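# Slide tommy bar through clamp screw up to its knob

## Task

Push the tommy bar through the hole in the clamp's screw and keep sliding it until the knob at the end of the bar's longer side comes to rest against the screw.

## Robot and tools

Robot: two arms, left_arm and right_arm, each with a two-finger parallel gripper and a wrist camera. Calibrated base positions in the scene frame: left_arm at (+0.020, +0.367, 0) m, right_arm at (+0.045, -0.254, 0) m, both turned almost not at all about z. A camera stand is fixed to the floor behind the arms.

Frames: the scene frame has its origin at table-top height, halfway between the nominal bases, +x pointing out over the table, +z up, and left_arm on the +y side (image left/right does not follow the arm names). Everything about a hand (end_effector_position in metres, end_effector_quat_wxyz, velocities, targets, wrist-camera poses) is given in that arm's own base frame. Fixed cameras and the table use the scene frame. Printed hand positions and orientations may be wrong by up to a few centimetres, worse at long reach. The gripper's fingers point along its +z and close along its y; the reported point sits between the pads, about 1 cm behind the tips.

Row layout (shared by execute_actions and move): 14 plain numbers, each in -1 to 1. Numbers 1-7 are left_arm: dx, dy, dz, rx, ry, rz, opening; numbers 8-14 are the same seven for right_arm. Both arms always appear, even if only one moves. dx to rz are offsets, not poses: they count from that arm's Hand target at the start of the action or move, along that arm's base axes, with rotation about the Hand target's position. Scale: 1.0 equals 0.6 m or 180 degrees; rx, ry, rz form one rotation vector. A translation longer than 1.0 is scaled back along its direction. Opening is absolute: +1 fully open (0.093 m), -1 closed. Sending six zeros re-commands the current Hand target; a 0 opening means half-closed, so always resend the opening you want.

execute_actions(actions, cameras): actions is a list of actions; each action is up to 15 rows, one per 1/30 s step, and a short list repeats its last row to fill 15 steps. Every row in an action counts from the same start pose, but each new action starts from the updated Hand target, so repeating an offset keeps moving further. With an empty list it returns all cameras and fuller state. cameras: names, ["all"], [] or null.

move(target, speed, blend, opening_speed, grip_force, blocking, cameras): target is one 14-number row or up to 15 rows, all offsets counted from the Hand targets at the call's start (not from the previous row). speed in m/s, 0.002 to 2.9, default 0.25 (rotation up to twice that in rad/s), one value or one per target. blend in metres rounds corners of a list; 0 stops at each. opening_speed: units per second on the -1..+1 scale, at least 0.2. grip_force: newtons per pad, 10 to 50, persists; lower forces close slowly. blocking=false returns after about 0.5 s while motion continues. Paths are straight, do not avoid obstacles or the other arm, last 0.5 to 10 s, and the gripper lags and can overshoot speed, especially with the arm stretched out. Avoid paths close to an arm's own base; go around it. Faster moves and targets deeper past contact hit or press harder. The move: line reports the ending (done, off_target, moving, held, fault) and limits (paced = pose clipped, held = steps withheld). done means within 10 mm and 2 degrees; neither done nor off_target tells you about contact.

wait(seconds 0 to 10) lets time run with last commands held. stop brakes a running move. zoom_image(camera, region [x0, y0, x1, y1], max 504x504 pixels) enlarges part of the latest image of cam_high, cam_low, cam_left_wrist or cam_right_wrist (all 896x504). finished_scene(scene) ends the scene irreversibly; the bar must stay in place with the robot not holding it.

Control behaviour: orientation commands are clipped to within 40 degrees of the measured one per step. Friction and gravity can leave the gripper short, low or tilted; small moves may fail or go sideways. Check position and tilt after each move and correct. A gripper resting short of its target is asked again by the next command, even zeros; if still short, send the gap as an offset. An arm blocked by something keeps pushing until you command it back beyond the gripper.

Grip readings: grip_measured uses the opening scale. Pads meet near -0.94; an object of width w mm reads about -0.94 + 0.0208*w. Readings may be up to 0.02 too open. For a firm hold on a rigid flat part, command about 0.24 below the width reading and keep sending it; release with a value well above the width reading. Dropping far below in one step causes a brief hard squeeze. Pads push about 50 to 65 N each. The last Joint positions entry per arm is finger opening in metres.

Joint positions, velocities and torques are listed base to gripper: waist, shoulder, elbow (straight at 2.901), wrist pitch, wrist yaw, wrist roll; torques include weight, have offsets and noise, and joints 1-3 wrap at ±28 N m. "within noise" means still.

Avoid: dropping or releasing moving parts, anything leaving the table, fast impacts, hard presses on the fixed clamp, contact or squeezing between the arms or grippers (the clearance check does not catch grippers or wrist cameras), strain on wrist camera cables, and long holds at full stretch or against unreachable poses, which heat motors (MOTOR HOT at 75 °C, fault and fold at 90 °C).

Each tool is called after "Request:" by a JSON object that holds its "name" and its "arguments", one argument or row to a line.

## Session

Request:
{"name": "execute_actions", "arguments": {
  "actions": []
}}

Scene clock: 0.00 s.
left_arm: end_effector_position=(+0.3839, +0.0087, +0.0746) grip_measured=+1.000 end_effector_quat_wxyz=(+0.564, -0.023, +0.822, +0.078) | right_arm: end_effector_position=(+0.3856, -0.0232, +0.0791) grip_measured=+1.000 end_effector_quat_wxyz=(+0.554, +0.036, +0.829, -0.068)
Joint positions: left_arm=[-0.076 1.613 0.338 0.905 -0.225 0.023 0.093] | right_arm=[0.011 1.566 0.366 0.808 0.163 -0.013 0.093]
Joint velocities: within noise
Joint torques (N m): no reading
Heat: left arm: 29 °C; right arm: 32 °C.
Hand target: left_arm +0.3887, +0.0090, +0.0861; +0.579, -0.027, +0.811, +0.078 | right_arm +0.3883, -0.0231, +0.0848; +0.561, +0.036, +0.824, -0.068
Tool commands: left_gripper/opening=+1.0 right_gripper/opening=+1.0

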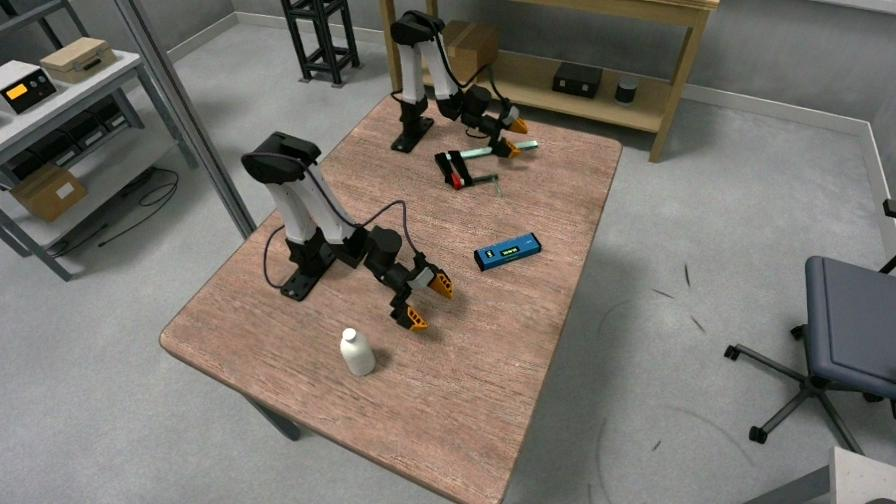

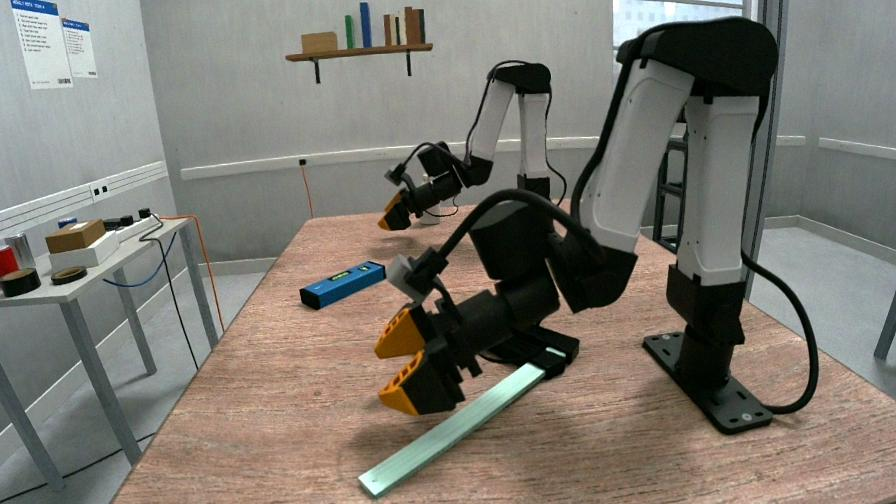

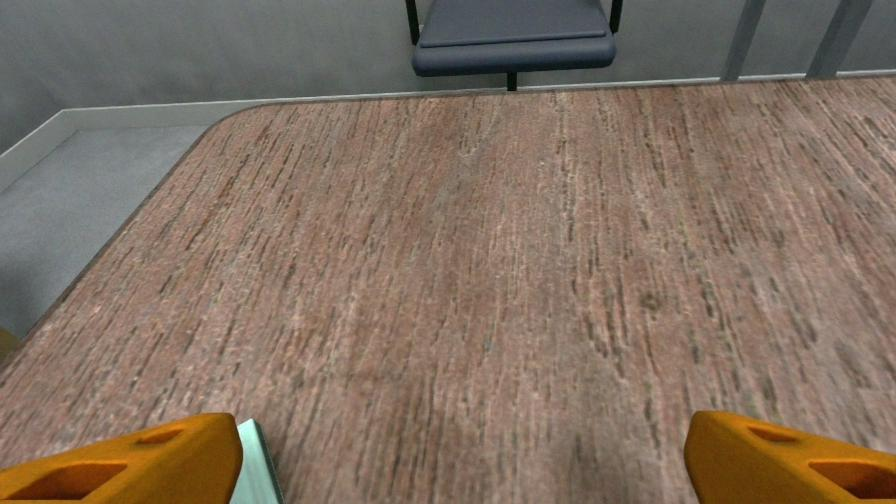

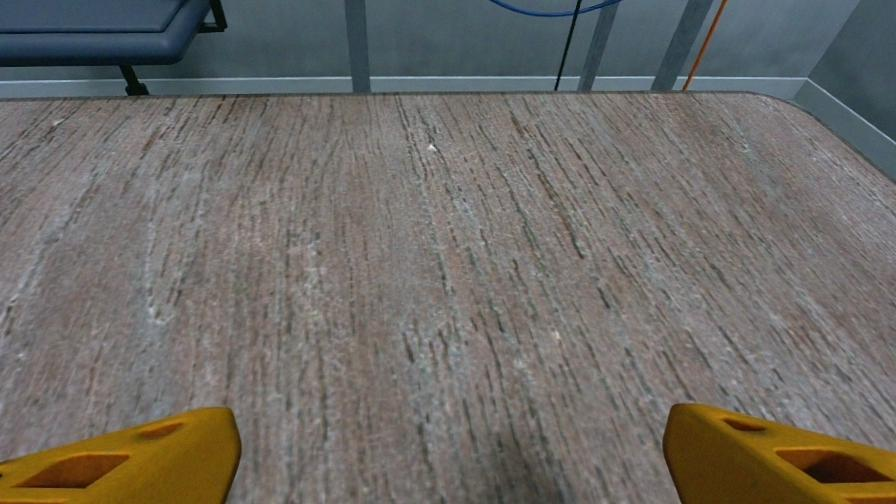

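Request:
{"name": "move", "arguments": {
  "target": [
    [0,0,0.2,0,0,0,1,0,0,0,0,0,0,1],
    [-0.22,-0.08,0.3,0,0.3,0,1,0,0,0,0,0,0,1]
  ],
  "blend": 0.05,
  "cameras": ["cam_high","cam_low","cam_left_wrist"]
}}

Request:
{"name": "zoom_image", "arguments": {
  "camera": "cam_low",
  "region": [400, 260, 600, 420]
}}

Scene clock: 3.83 s.
left_arm: end_effector_position=(+0.2561, -0.0362, +0.2585) grip_measured=+1.000 end_effector_quat_wxyz=(+0.152, +0.018, +0.985, +0.085) | right_arm: end_effector_position=(+0.3856, -0.0232, +0.0791) grip_measured=+1.000 end_effector_quat_wxyz=(+0.554, +0.036, +0.829, -0.068)
Joint positions: left_arm=[-0.3 1.389 1.623 -1.555 -0.246 -0.231 0.093] | right_arm=[0.011 1.566 0.366 0.808 0.163 -0.013 0.093]
Joint torques (N m): left_arm=[-0.46 -3.63 8.65 0.65 -0.03 -0.2] | right_arm=[-0.2 -7.01 6.04 2.28 0.01 0.06]
Heat: left arm: 30 °C; right arm: 32 °C.
Hand target: left_arm +0.2567, -0.0389, +0.2660; +0.148, +0.012, +0.986, +0.082 | right_arm +0.3883, -0.0231, +0.0848; +0.561, +0.036, +0.824, -0.068
Off the commanded pose: left_arm 0.008 m, 1 deg | right_arm 0.006 m, 1 deg.
joint sent to its limit (left arm) — joint 4 (wrist pitch), lower limit. The joint targets still meet the commanded pose.
move: done
Images, in order (width x height): cam_high 896x504, cam_low 896x504, cam_left_wrist 896x504.

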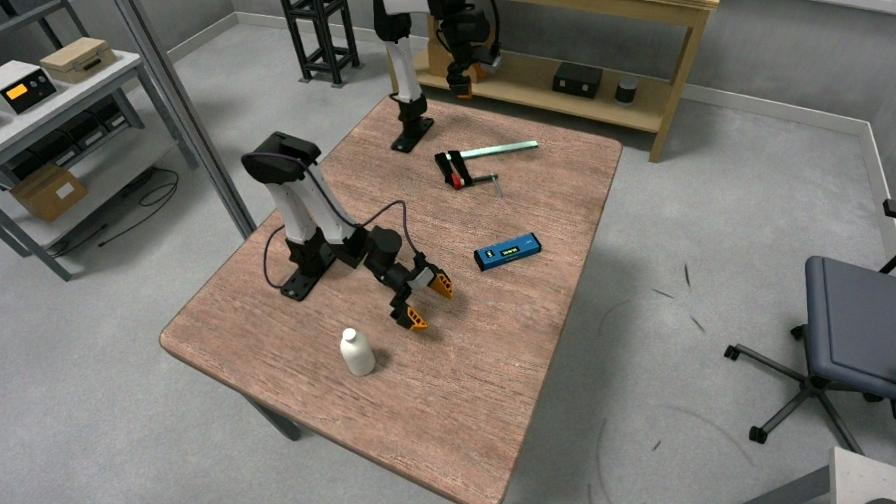

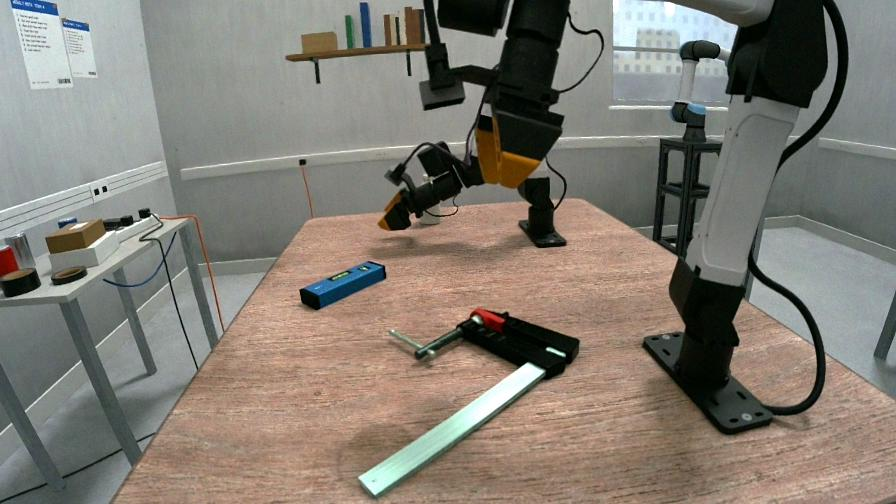

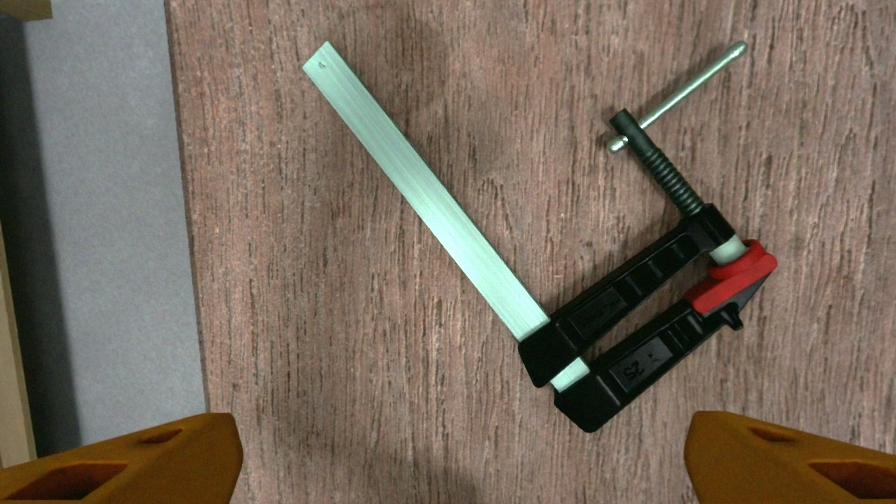

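Scaled by 2.520 from the camera's 896x504 image, which has a finer 1280x720 frame.

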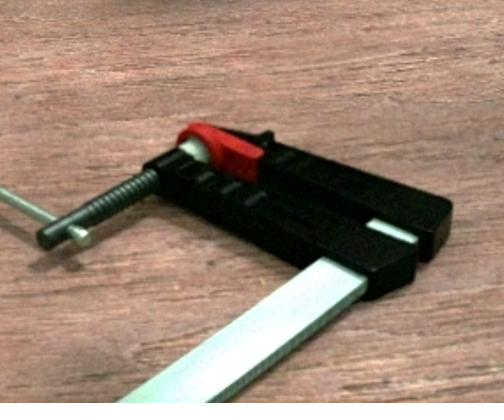

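Request:
{"name": "move", "arguments": {
  "target": [0.13,-0.15,-0.22,-0.005,0.112,-0.284,0,0,0,0,0,0,0,1],
  "cameras": ["cam_left_wrist"]
}}

Scene clock: 10.57 s.
left_arm: end_effector_position=(+0.3266, -0.1223, +0.1261) grip_measured=+0.002 end_effector_quat_wxyz=(-0.022, +0.437, +0.899, +0.003) | right_arm: end_effector_position=(+0.3856, -0.0232, +0.0791) grip_measured=+1.000 end_effector_quat_wxyz=(+0.554, +0.036, +0.829, -0.068)
Joint positions: left_arm=[-0.363 1.907 1.688 -1.396 -0.009 0.541 0.045] | right_arm=[0.011 1.566 0.366 0.808 0.163 -0.013 0.093]
Joint torques (N m): left_arm=[-0.4 -8.28 9.05 0.22 0.12 0.17] | right_arm=[-0.18 -7.04 6.04 2.28 0.01 0.06]
Heat: left arm: 31 °C; right arm: 35 °C.
Hand target: left_arm +0.3347, -0.1289, +0.1340; -0.001, +0.446, +0.895, +0.000 | right_arm +0.3883, -0.0231, +0.0848; +0.561, +0.036, +0.824, -0.068
Off the commanded pose: left_arm 0.013 m, 3 deg | right_arm 0.006 m, 1 deg.
move: off_target (left_arm)
Images, in order (width x height): cam_left_wrist 896x504.

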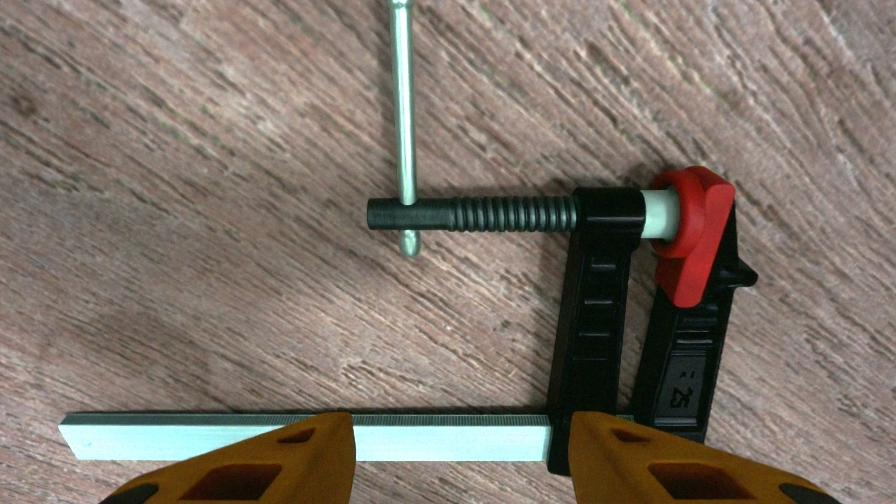

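Request:
{"name": "move", "arguments": {
  "target": [0.04,0.030,-0.115,0,0,0,0,0,0,0,0,0,0,1],
  "cameras": ["cam_left_wrist"]
}}

Scene clock: 13.13 s.
left_arm: end_effector_position=(+0.3538, -0.1087, +0.0626) grip_measured=+0.002 end_effector_quat_wxyz=(-0.015, +0.439, +0.898, +0.001) | right_arm: end_effector_position=(+0.3856, -0.0232, +0.0791) grip_measured=+1.000 end_effector_quat_wxyz=(+0.554, +0.036, +0.829, -0.068)
Joint positions: left_arm=[-0.301 2 1.566 -1.166 -0.007 0.609 0.045] | right_arm=[0.011 1.566 0.366 0.808 0.163 -0.013 0.093]
Joint torques (N m): left_arm=[0.29 -9.33 6.13 0.37 0.11 0.11] | right_arm=[-0.18 -7.02 6.04 2.27 0.02 0.06]
Heat: left arm: 32 °C; right arm: 36 °C.
Hand target: left_arm +0.3587, -0.1110, +0.0650; -0.001, +0.446, +0.895, +0.000 | right_arm +0.3883, -0.0231, +0.0848; +0.561, +0.036, +0.824, -0.068
Off the commanded pose: left_arm 0.006 m, 2 deg | right_arm 0.006 m, 1 deg.
move: done
Images, in order (width x height): cam_left_wrist 896x504.

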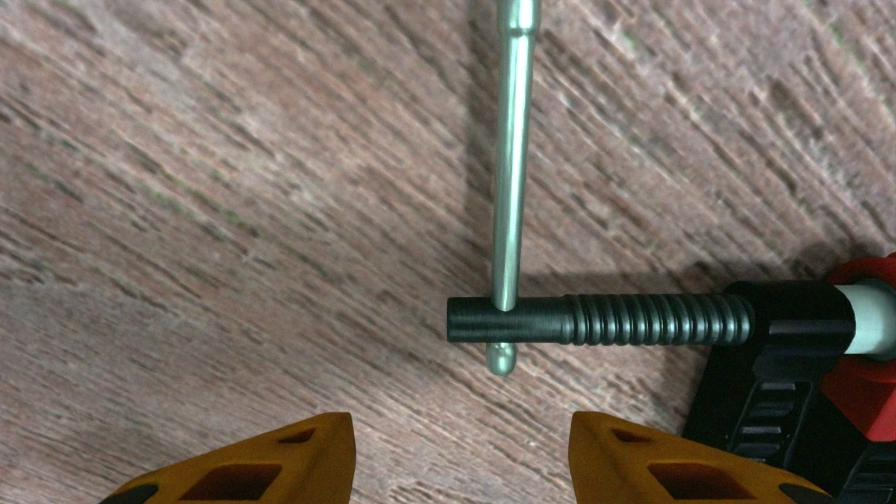

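Request:
{"name": "wait", "arguments": {
  "seconds": 0,
  "cameras": ["cam_low"]
}}

Request:
{"name": "zoom_image", "arguments": {
  "camera": "cam_low",
  "region": [370, 270, 530, 390]
}}

Scene clock: 14.27 s.
left_arm: end_effector_position=(+0.3539, -0.1088, +0.0626) grip_measured=+0.002 end_effector_quat_wxyz=(-0.015, +0.440, +0.898, +0.001) | right_arm: end_effector_position=(+0.3856, -0.0232, +0.0791) grip_measured=+1.000 end_effector_quat_wxyz=(+0.554, +0.036, +0.829, -0.068)
Joint positions: left_arm=[-0.301 2 1.566 -1.166 -0.007 0.609 0.045] | right_arm=[0.011 1.566 0.366 0.808 0.163 -0.013 0.093]
Joint torques (N m): left_arm=[0.17 -9.28 5.98 0.41 0.11 0.14] | right_arm=[-0.18 -7.04 6.02 2.27 0.01 0.06]
Heat: left arm: 32 °C; right arm: 36 °C.
Hand target: left_arm +0.3587, -0.1110, +0.0650; -0.001, +0.446, +0.895, +0.000 | right_arm +0.3883, -0.0231, +0.0848; +0.561, +0.036, +0.824, -0.068
Tool commands: left_gripper/opening=+0.0 right_gripper/opening=+1.0
Off the commanded pose: left_arm 0.006 m, 2 deg | right_arm 0.006 m, 1 deg.
Images, in order (width x height): cam_low 896x504.

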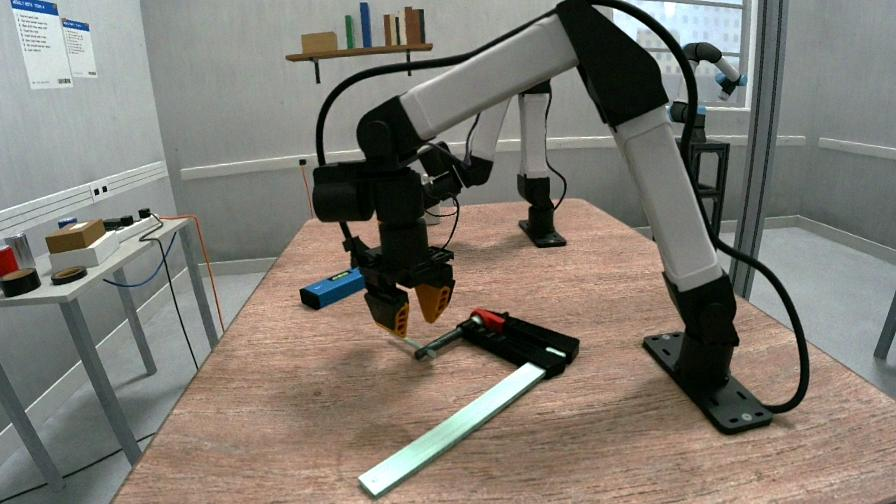

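Scaled by 3.150 from the camera's 896x504 image, which has a finer 1280x720 frame.

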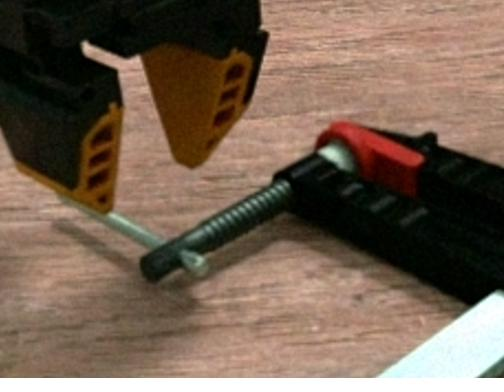

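Request:
{"name": "move", "arguments": {
  "target": [-0.031,0.006,-0.035,0,0,0,0,0,0,0,0,0,0,1],
  "speed": 0.15,
  "cameras": ["cam_left_wrist"]
}}

Scene clock: 16.47 s.
left_arm: end_effector_position=(+0.3342, -0.1027, +0.0318) grip_measured=+0.002 end_effector_quat_wxyz=(-0.030, +0.440, +0.898, -0.001) | right_arm: end_effector_position=(+0.3856, -0.0232, +0.0791) grip_measured=+1.000 end_effector_quat_wxyz=(+0.554, +0.036, +0.829, -0.068)
Joint positions: left_arm=[-0.301 1.981 1.411 -1.06 -0.007 0.609 0.045] | right_arm=[0.011 1.566 0.366 0.808 0.163 -0.013 0.093]
Joint torques (N m): left_arm=[-0.35 -11.73 5.42 0.32 0.17 0.06] | right_arm=[-0.2 -7.04 6.01 2.27 0.01 0.06]
Heat: left arm: 32 °C; right arm: 36 °C.
Hand target: left_arm +0.3401, -0.1074, +0.0440; -0.001, +0.446, +0.895, +0.000 | right_arm +0.3883, -0.0231, +0.0848; +0.561, +0.036, +0.824, -0.068
Off the commanded pose: left_arm 0.014 m, 3 deg | right_arm 0.006 m, 1 deg.
move: off_target (left_arm)
Images, in order (width x height): cam_left_wrist 896x504.

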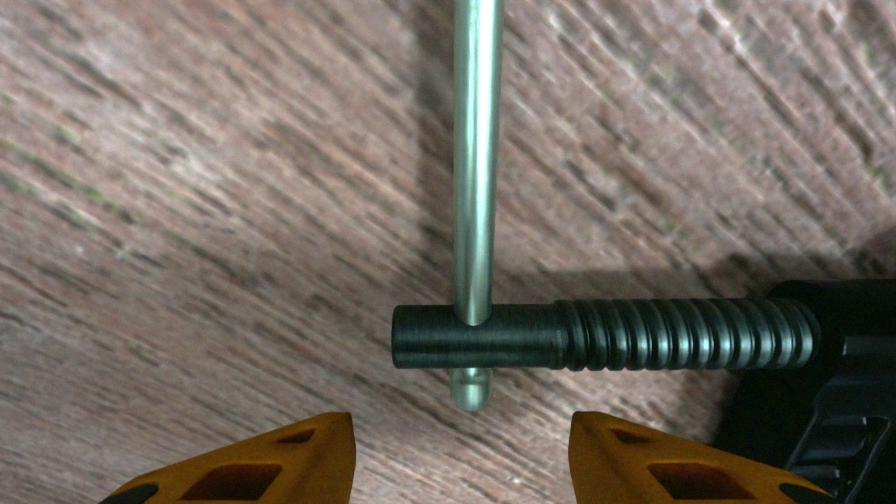

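Request:
{"name": "move", "arguments": {
  "target": [-0.004,0.002,-0.021,0,0,0,0,0,0,0,0,0,0,1],
  "speed": 0.08,
  "cameras": ["cam_left_wrist","cam_low"]
}}

Request:
{"name": "zoom_image", "arguments": {
  "camera": "cam_low",
  "region": [370, 270, 530, 390]
}}

Scene clock: 18.87 s.
left_arm: end_effector_position=(+0.3318, -0.1019, +0.0212) grip_measured=+0.002 end_effector_quat_wxyz=(-0.027, +0.440, +0.898, -0.001) | right_arm: end_effector_position=(+0.3856, -0.0232, +0.0791) grip_measured=+1.000 end_effector_quat_wxyz=(+0.554, +0.036, +0.829, -0.068)
Joint positions: left_arm=[-0.301 1.981 1.367 -1.01 -0.007 0.609 0.045] | right_arm=[0.011 1.566 0.366 0.808 0.163 -0.013 0.093]
Joint torques (N m): left_arm=[-0.2 -11.36 5.18 0.32 0.15 0.04] | right_arm=[-0.18 -7.05 6.06 2.28 0.01 0.06]
Heat: left arm: 32 °C; right arm: 37 °C.
Hand target: left_arm +0.3376, -0.1061, +0.0313; -0.001, +0.446, +0.895, -0.001 | right_arm +0.3883, -0.0231, +0.0848; +0.561, +0.036, +0.824, -0.068
Off the commanded pose: left_arm 0.013 m, 3 deg | right_arm 0.006 m, 1 deg.
move: off_target (left_arm)
Images, in order (width x height): cam_low 896x504, cam_left_wrist 896x504.

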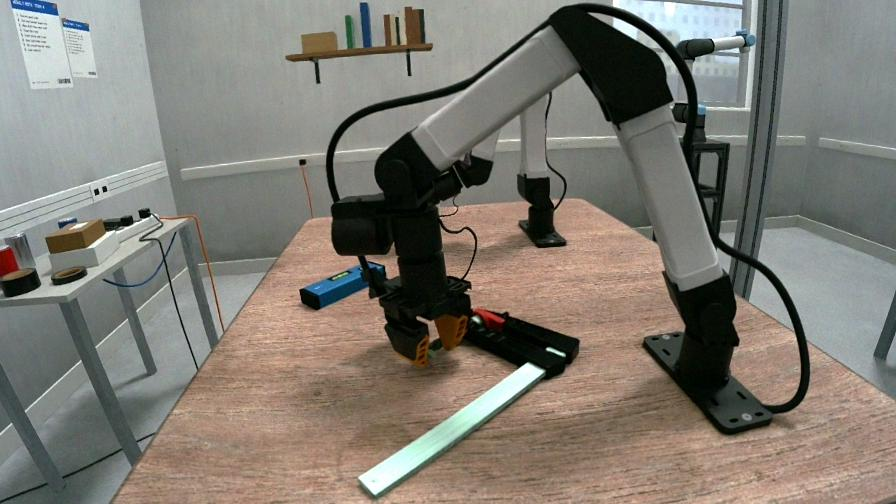

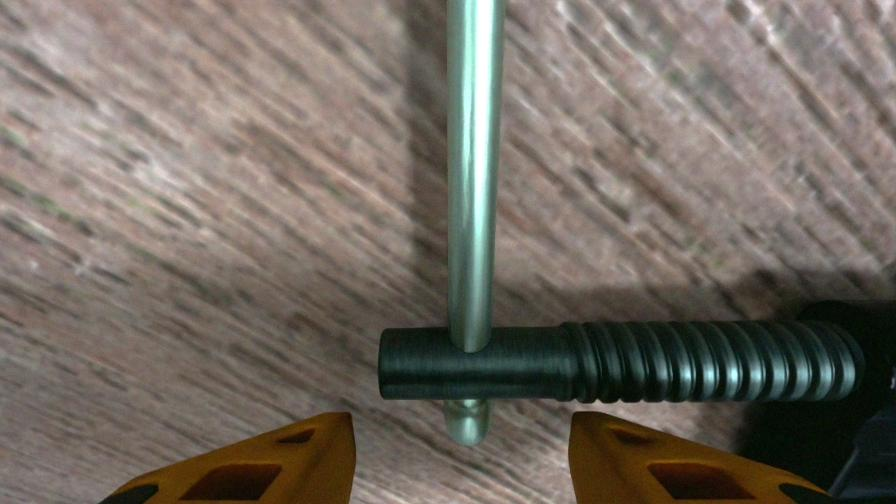

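Scaled by 3.150 from the camera's 896x504 image, which has a finer 1280x720 frame.

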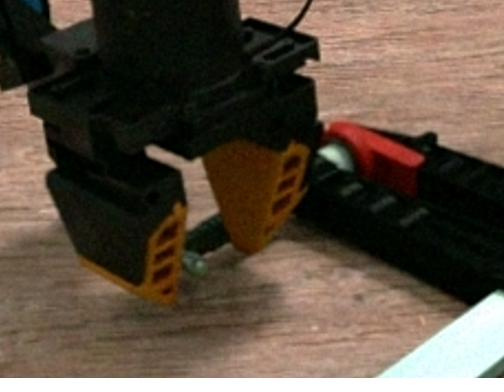

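Request:
{"name": "move", "arguments": {
  "target": [0,0,0.003,0,0,0,-1,0,0,0,0,0,0,1],
  "speed": 0.08,
  "grip_force": 25,
  "cameras": ["cam_left_wrist"]
}}

Scene clock: 22.47 s.
left_arm: end_effector_position=(+0.3319, -0.1021, +0.0212) grip_measured=-0.817 end_effector_quat_wxyz=(-0.027, +0.440, +0.898, -0.001) | right_arm: end_effector_position=(+0.3856, -0.0232, +0.0791) grip_measured=+1.000 end_effector_quat_wxyz=(+0.554, +0.036, +0.829, -0.068)
Joint positions: left_arm=[-0.301 1.981 1.367 -1.009 -0.006 0.609 0.006] | right_arm=[0.011 1.566 0.366 0.808 0.163 -0.013 0.093]
Joint torques (N m): left_arm=[-0.16 -11.51 5.61 0.26 0.11 0.04] | right_arm=[-0.18 -7.04 6.01 2.27 0.01 0.06]
Heat: left arm: 34 °C; right arm: 38 °C.
Hand target: left_arm +0.3376, -0.1061, +0.0331; -0.001, +0.446, +0.895, +0.000 | right_arm +0.3883, -0.0231, +0.0848; +0.561, +0.036, +0.824, -0.068
Off the commanded pose: left_arm 0.014 m, 3 deg | right_arm 0.006 m, 1 deg.
grip_force (N): 25, 25
move: off_target (left_arm)
Images, in order (width x height): cam_left_wrist 896x504.

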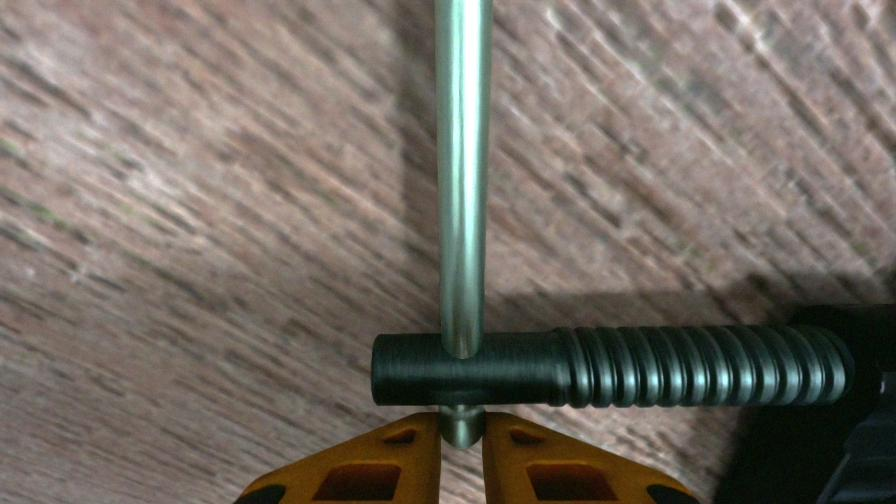

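Request:
{"name": "move", "arguments": {
  "target": [-0.051,0.0655,0.002,0,0,0,-1,0,0,0,0,0,0,1],
  "speed": 0.06,
  "cameras": ["cam_left_wrist"]
}}

Scene clock: 24.57 s.
left_arm: end_effector_position=(+0.3012, -0.0656, +0.0225) grip_measured=-0.827 end_effector_quat_wxyz=(-0.028, +0.440, +0.898, -0.003) | right_arm: end_effector_position=(+0.3856, -0.0232, +0.0791) grip_measured=+1.000 end_effector_quat_wxyz=(+0.554, +0.036, +0.829, -0.068)
Joint positions: left_arm=[-0.218 1.845 1.184 -0.965 -0.006 0.693 0.006] | right_arm=[0.011 1.566 0.366 0.808 0.163 -0.013 0.093]
Joint torques (N m): left_arm=[0.51 -10.91 5.18 0.27 0.14 0.1] | right_arm=[-0.18 -7.04 6.04 2.27 0.01 0.06]
Heat: left arm: 35 °C; right arm: 38 °C.
Hand target: left_arm +0.3071, -0.0668, +0.0345; -0.001, +0.446, +0.895, +0.000 | right_arm +0.3883, -0.0231, +0.0848; +0.561, +0.036, +0.824, -0.068
Off the commanded pose: left_arm 0.013 m, 3 deg | right_arm 0.006 m, 1 deg.
grip_force (N): 25, 25
move: off_target (left_arm)
Images, in order (width x height): cam_left_wrist 896x504.

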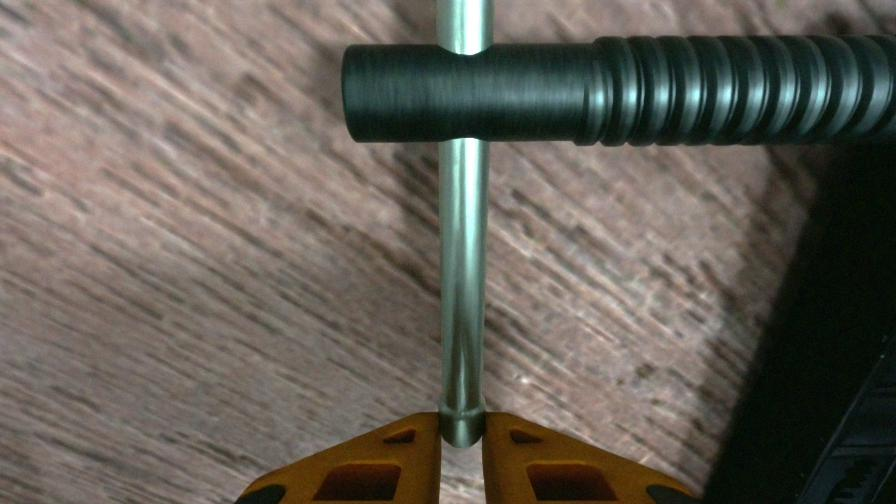

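Request:
{"name": "move", "arguments": {
  "target": [-0.021,0.026,0,0,0,0,-1,0,0,0,0,0,0,1],
  "speed": 0.05,
  "cameras": ["cam_left_wrist","cam_low"]
}}

Request:
{"name": "zoom_image", "arguments": {
  "camera": "cam_low",
  "region": [370, 270, 530, 390]
}}

Scene clock: 26.23 s.
left_arm: end_effector_position=(+0.2894, -0.0507, +0.0232) grip_measured=-0.827 end_effector_quat_wxyz=(-0.025, +0.440, +0.897, -0.004) | right_arm: end_effector_position=(+0.3856, -0.0232, +0.0791) grip_measured=+1.000 end_effector_quat_wxyz=(+0.554, +0.036, +0.829, -0.068)
Joint positions: left_arm=[-0.177 1.789 1.116 -0.948 -0.006 0.735 0.006] | right_arm=[0.011 1.566 0.366 0.808 0.163 -0.013 0.093]
Joint torques (N m): left_arm=[0.46 -10.36 5.15 0.21 0.11 0.09] | right_arm=[-0.18 -7.02 6.01 2.28 0.02 0.06]
Heat: left arm: 35 °C; right arm: 39 °C.
Hand target: left_arm +0.2945, -0.0512, +0.0344; -0.001, +0.446, +0.895, +0.000 | right_arm +0.3883, -0.0231, +0.0848; +0.561, +0.036, +0.824, -0.068
Off the commanded pose: left_arm 0.012 m, 3 deg | right_arm 0.006 m, 1 deg.
grip_force (N): 25, 25
move: off_target (left_arm)
Images, in order (width x height): cam_low 896x504, cam_left_wrist 896x504.

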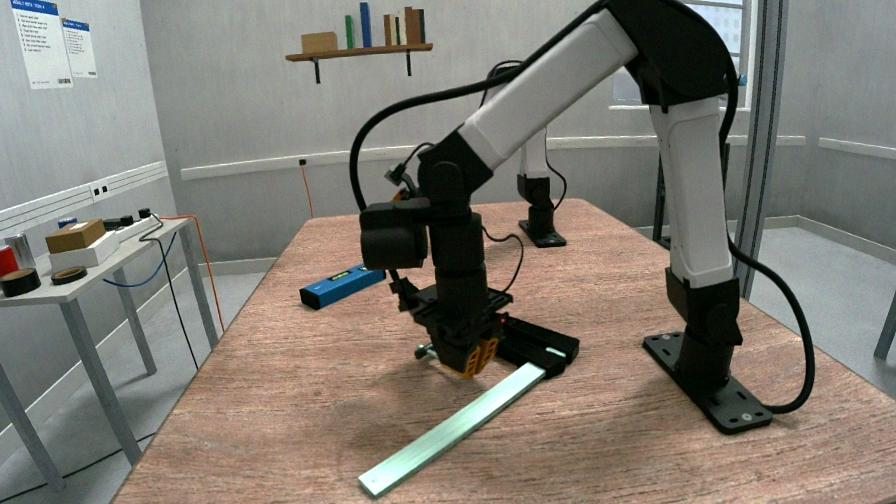

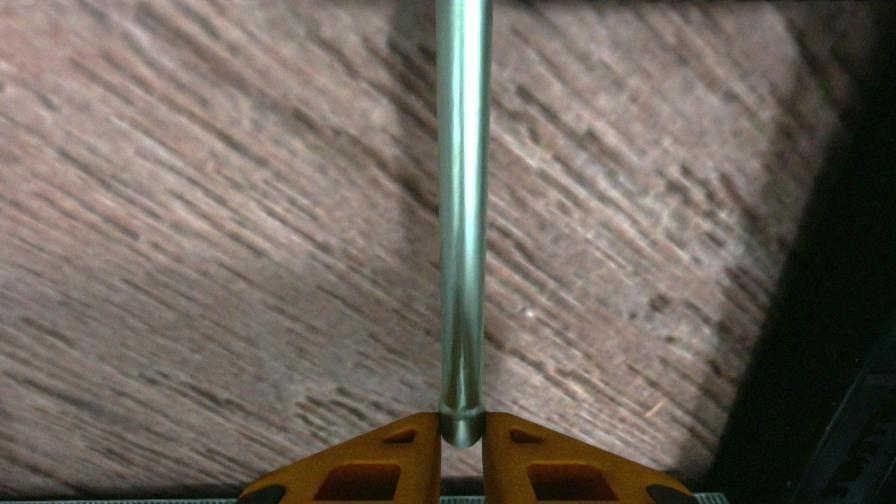

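Scaled by 3.150 from the camera's 896x504 image, which has a finer 1280x720 frame.

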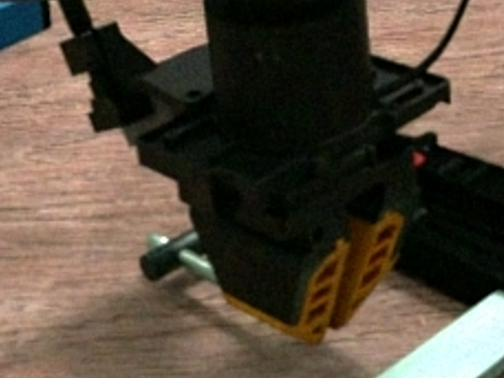

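Request:
{"name": "move", "arguments": {
  "target": [
    [0,0,0,0,0,0,-0.4,0,0,0,0,0,0,1],
    [0.032,-0.040,0.003,0,0,0,-0.4,0,0,0,0,0,0,1],
    [0.032,-0.040,0.003,0,0,0,-1,0,0,0,0,0,0,1]
  ],
  "speed": 0.08,
  "opening_speed": 0.8,
  "cameras": ["cam_left_wrist"]
}}

Scene clock: 31.97 s.
left_arm: end_effector_position=(+0.3070, -0.0712, +0.0301) grip_measured=-0.981 end_effector_quat_wxyz=(-0.009, +0.449, +0.893, +0.001) | right_arm: end_effector_position=(+0.3856, -0.0232, +0.0791) grip_measured=+1.000 end_effector_quat_wxyz=(+0.554, +0.036, +0.829, -0.068)
Joint positions: left_arm=[-0.231 1.825 1.192 -0.955 -0.006 0.701 0] | right_arm=[0.011 1.566 0.366 0.808 0.163 -0.013 0.093]
Joint torques (N m): left_arm=[-0.24 -7.16 8.8 0.02 0.18 -0.12] | right_arm=[-0.18 -7.04 6.04 2.27 0.02 0.06]
Heat: left arm: 36 °C; right arm: 40 °C.
Hand target: left_arm +0.3136, -0.0751, +0.0362; -0.001, +0.446, +0.895, +0.000 | right_arm +0.3883, -0.0231, +0.0848; +0.561, +0.036, +0.824, -0.068
Off the commanded pose: left_arm 0.010 m, 1 deg | right_arm 0.006 m, 1 deg.
grip_force (N): 25, 25
move: done
Images, in order (width x height): cam_left_wrist 896x504.

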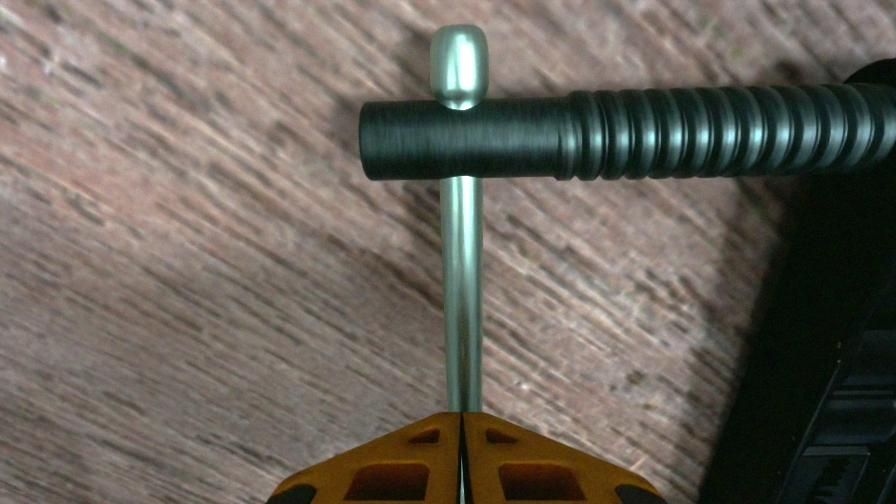

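Request:
{"name": "move", "arguments": {
  "target": [
    [0,0,0,0,0,0,-0.4,0,0,0,0,0,0,1],
    [-0.005,0.006,-0.024,0,0,0,-0.4,0,0,0,0,0,0,1],
    [-0.005,0.006,-0.024,0,0,0,-1,0,0,0,0,0,0,1]
  ],
  "speed": 0.08,
  "opening_speed": 0.8,
  "cameras": ["cam_left_wrist"]
}}

Scene clock: 36.50 s.
left_arm: end_effector_position=(+0.3071, -0.0713, +0.0234) grip_measured=-0.846 end_effector_quat_wxyz=(-0.009, +0.449, +0.893, +0.001) | right_arm: end_effector_position=(+0.3856, -0.0232, +0.0791) grip_measured=+1.000 end_effector_quat_wxyz=(+0.554, +0.036, +0.829, -0.068)
Joint positions: left_arm=[-0.231 1.835 1.176 -0.928 -0.006 0.701 0.005] | right_arm=[0.011 1.566 0.366 0.808 0.163 -0.013 0.093]
Joint torques (N m): left_arm=[0.53 -6.93 5.34 0.4 0.17 -0.08] | right_arm=[-0.2 -7.04 6.04 2.27 0 0.06]
Heat: left arm: 36 °C; right arm: 40 °C.
Hand target: left_arm +0.3107, -0.0716, +0.0218; -0.001, +0.446, +0.895, +0.000 | right_arm +0.3883, -0.0231, +0.0848; +0.561, +0.036, +0.824, -0.068
Off the commanded pose: left_arm 0.004 m, 1 deg | right_arm 0.006 m, 1 deg.
grip_force (N): 25, 25
move: done
Images, in order (width x height): cam_left_wrist 896x504.

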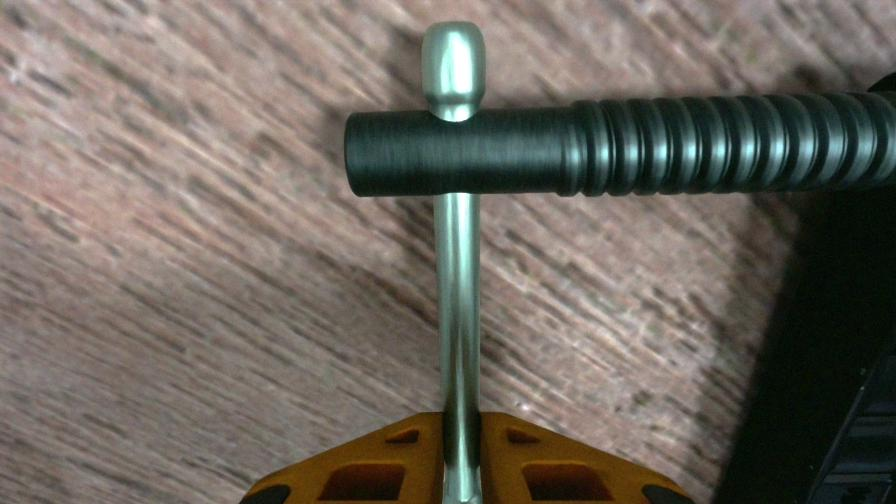

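Request:
{"name": "move", "arguments": {
  "target": [-0.014,0.018,0.002,0,0,0,-1,0,0,0,0,0,0,1],
  "speed": 0.03,
  "cameras": ["cam_left_wrist"]
}}

Scene clock: 37.83 s.
left_arm: end_effector_position=(+0.3055, -0.0688, +0.0191) grip_measured=-0.855 end_effector_quat_wxyz=(+0.000, +0.443, +0.897, -0.010) | right_arm: end_effector_position=(+0.3856, -0.0232, +0.0791) grip_measured=+1.000 end_effector_quat_wxyz=(+0.554, +0.036, +0.829, -0.068)
Joint positions: left_arm=[-0.211 1.824 1.143 -0.895 0.02 0.706 0.004] | right_arm=[0.011 1.566 0.366 0.808 0.163 -0.013 0.093]
Joint torques (N m): left_arm=[1.21 -9.25 3.99 0.13 -0.07 0.16] | right_arm=[-0.18 -7.02 6.05 2.27 0.01 0.05]
Heat: left arm: 36 °C; right arm: 40 °C.
Hand target: left_arm +0.3023, -0.0608, +0.0230; -0.001, +0.446, +0.895, +0.000 | right_arm +0.3883, -0.0231, +0.0848; +0.561, +0.036, +0.824, -0.068
Off the commanded pose: left_arm 0.009 m, 1 deg | right_arm 0.006 m, 1 deg.
grip_force (N): 25, 25
move: done
Images, in order (width x height): cam_left_wrist 896x504.

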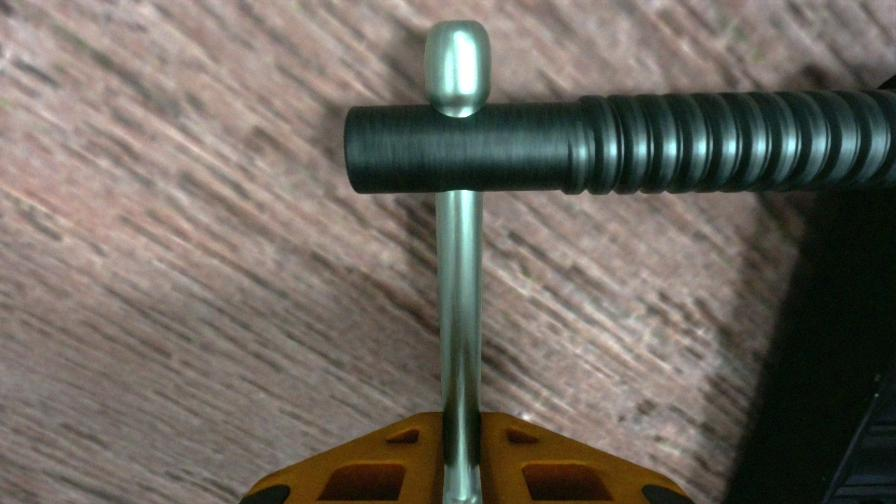

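Request:
{"name": "move", "arguments": {
  "target": [-0.007,0.009,0.002,0,0,0,-1,0,0,0,0,0,0,1],
  "speed": 0.03,
  "cameras": ["cam_left_wrist"]
}}

Request:
{"name": "zoom_image", "arguments": {
  "camera": "cam_left_wrist",
  "region": [340, 0, 580, 220]
}}

Scene clock: 39.17 s.
left_arm: end_effector_position=(+0.3042, -0.0682, +0.0193) grip_measured=-0.856 end_effector_quat_wxyz=(+0.008, +0.444, +0.896, -0.017) | right_arm: end_effector_position=(+0.3856, -0.0232, +0.0791) grip_measured=+1.000 end_effector_quat_wxyz=(+0.554, +0.036, +0.829, -0.068)
Joint positions: left_arm=[-0.201 1.808 1.123 -0.878 0.037 0.719 0.004] | right_arm=[0.011 1.566 0.366 0.808 0.163 -0.013 0.093]
Joint torques (N m): left_arm=[1.46 -9.32 4.19 -0.07 -0.28 0.13] | right_arm=[-0.2 -7.02 6.04 2.28 0.01 0.06]
Heat: left arm: 36 °C; right arm: 40 °C.
Hand target: left_arm +0.2981, -0.0555, +0.0242; -0.001, +0.446, +0.895, +0.000 | right_arm +0.3883, -0.0231, +0.0848; +0.561, +0.036, +0.824, -0.068
Off the commanded pose: left_arm 0.015 m, 2 deg | right_arm 0.006 m, 1 deg.
grip_force (N): 25, 25
move: off_target (left_arm)
Images, in order (width x height): cam_left_wrist 896x504.

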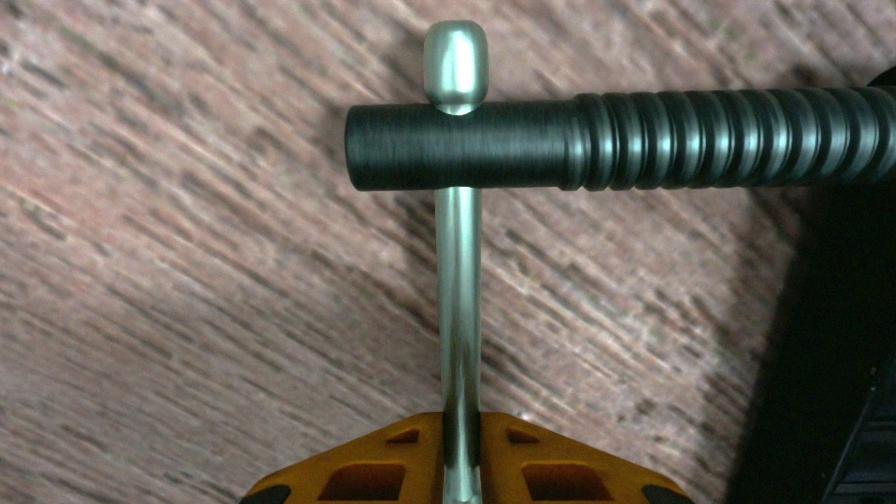

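Scaled by 2.100 from the camera's 896x504 image, which has a finer 1280x720 frame.

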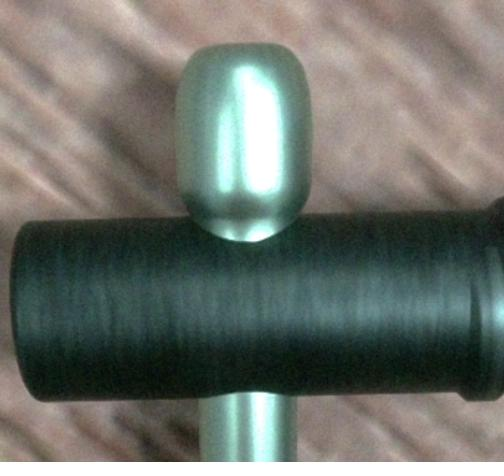

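Seated. Relax, release, lift.

Request:
{"name": "move", "arguments": {
  "target": [
    [0.006,-0.009,0,0,0,0,-1,0,0,0,0,0,0,1],
    [0.006,-0.009,0,0,0,0,-0.3,0,0,0,0,0,0,1],
    [0.006,-0.009,0.17,0,0,0,-0.3,0,0,0,0,0,0,1]
  ],
  "speed": 0.12,
  "opening_speed": 0.6,
  "cameras": ["cam_left_wrist"]
}}

Request:
{"name": "zoom_image", "arguments": {
  "camera": "cam_left_wrist",
  "region": [360, 120, 560, 320]
}}

Scene clock: 44.00 s.
left_arm: end_effector_position=(+0.2972, -0.0615, +0.1107) grip_measured=-0.302 end_effector_quat_wxyz=(-0.021, +0.444, +0.896, -0.009) | right_arm: end_effector_position=(+0.3856, -0.0232, +0.0791) grip_measured=+1.000 end_effector_quat_wxyz=(+0.554, +0.036, +0.829, -0.068)
Joint positions: left_arm=[-0.201 1.734 1.41 -1.291 0.006 0.719 0.031] | right_arm=[0.011 1.566 0.366 0.808 0.163 -0.013 0.093]
Joint torques (N m): left_arm=[0.05 -9.2 9.1 -0.05 0.03 0.04] | right_arm=[-0.21 -7.05 6.05 2.28 0.01 0.06]
Heat: left arm: 37 °C; right arm: 41 °C.
Hand target: left_arm +0.3017, -0.0609, +0.1262; -0.001, +0.446, +0.895, +0.000 | right_arm +0.3883, -0.0231, +0.0848; +0.561, +0.036, +0.824, -0.068
Off the commanded pose: left_arm 0.016 m, 3 deg | right_arm 0.006 m, 1 deg.
grip_force (N): 25, 25
move: off_target (left_arm)
Images, in order (width x height): cam_left_wrist 896x504.

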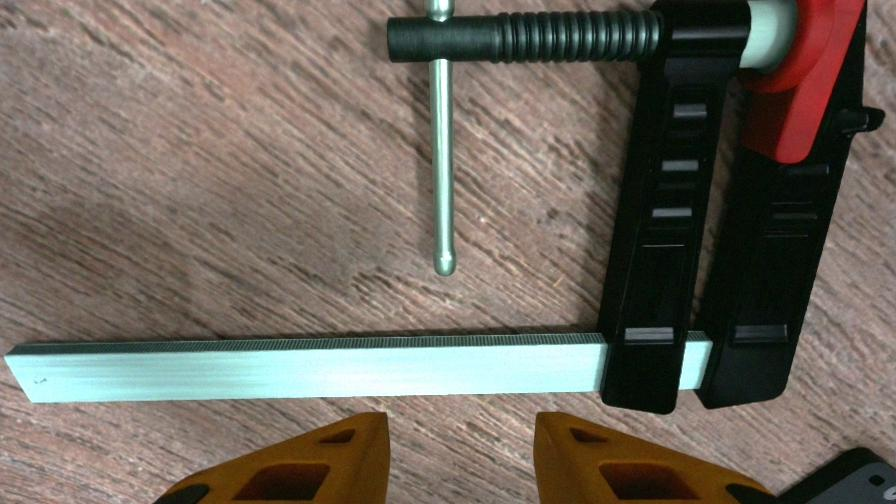

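Scaled by 2.520 from the camera's 896x504 image, which has a finer 1280x720 frame.

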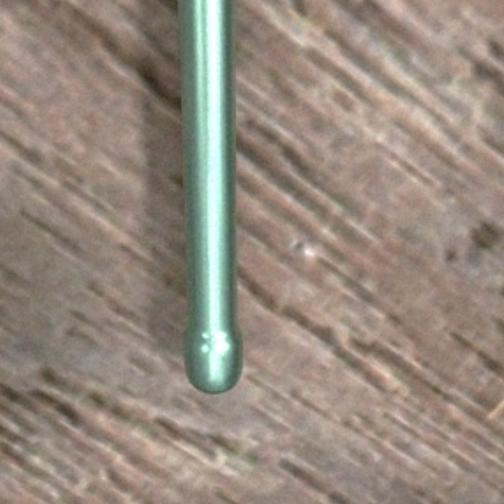

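Request:
{"name": "finished_scene", "arguments": {
  "scene": 3
}}

The scene is finished: the task was done.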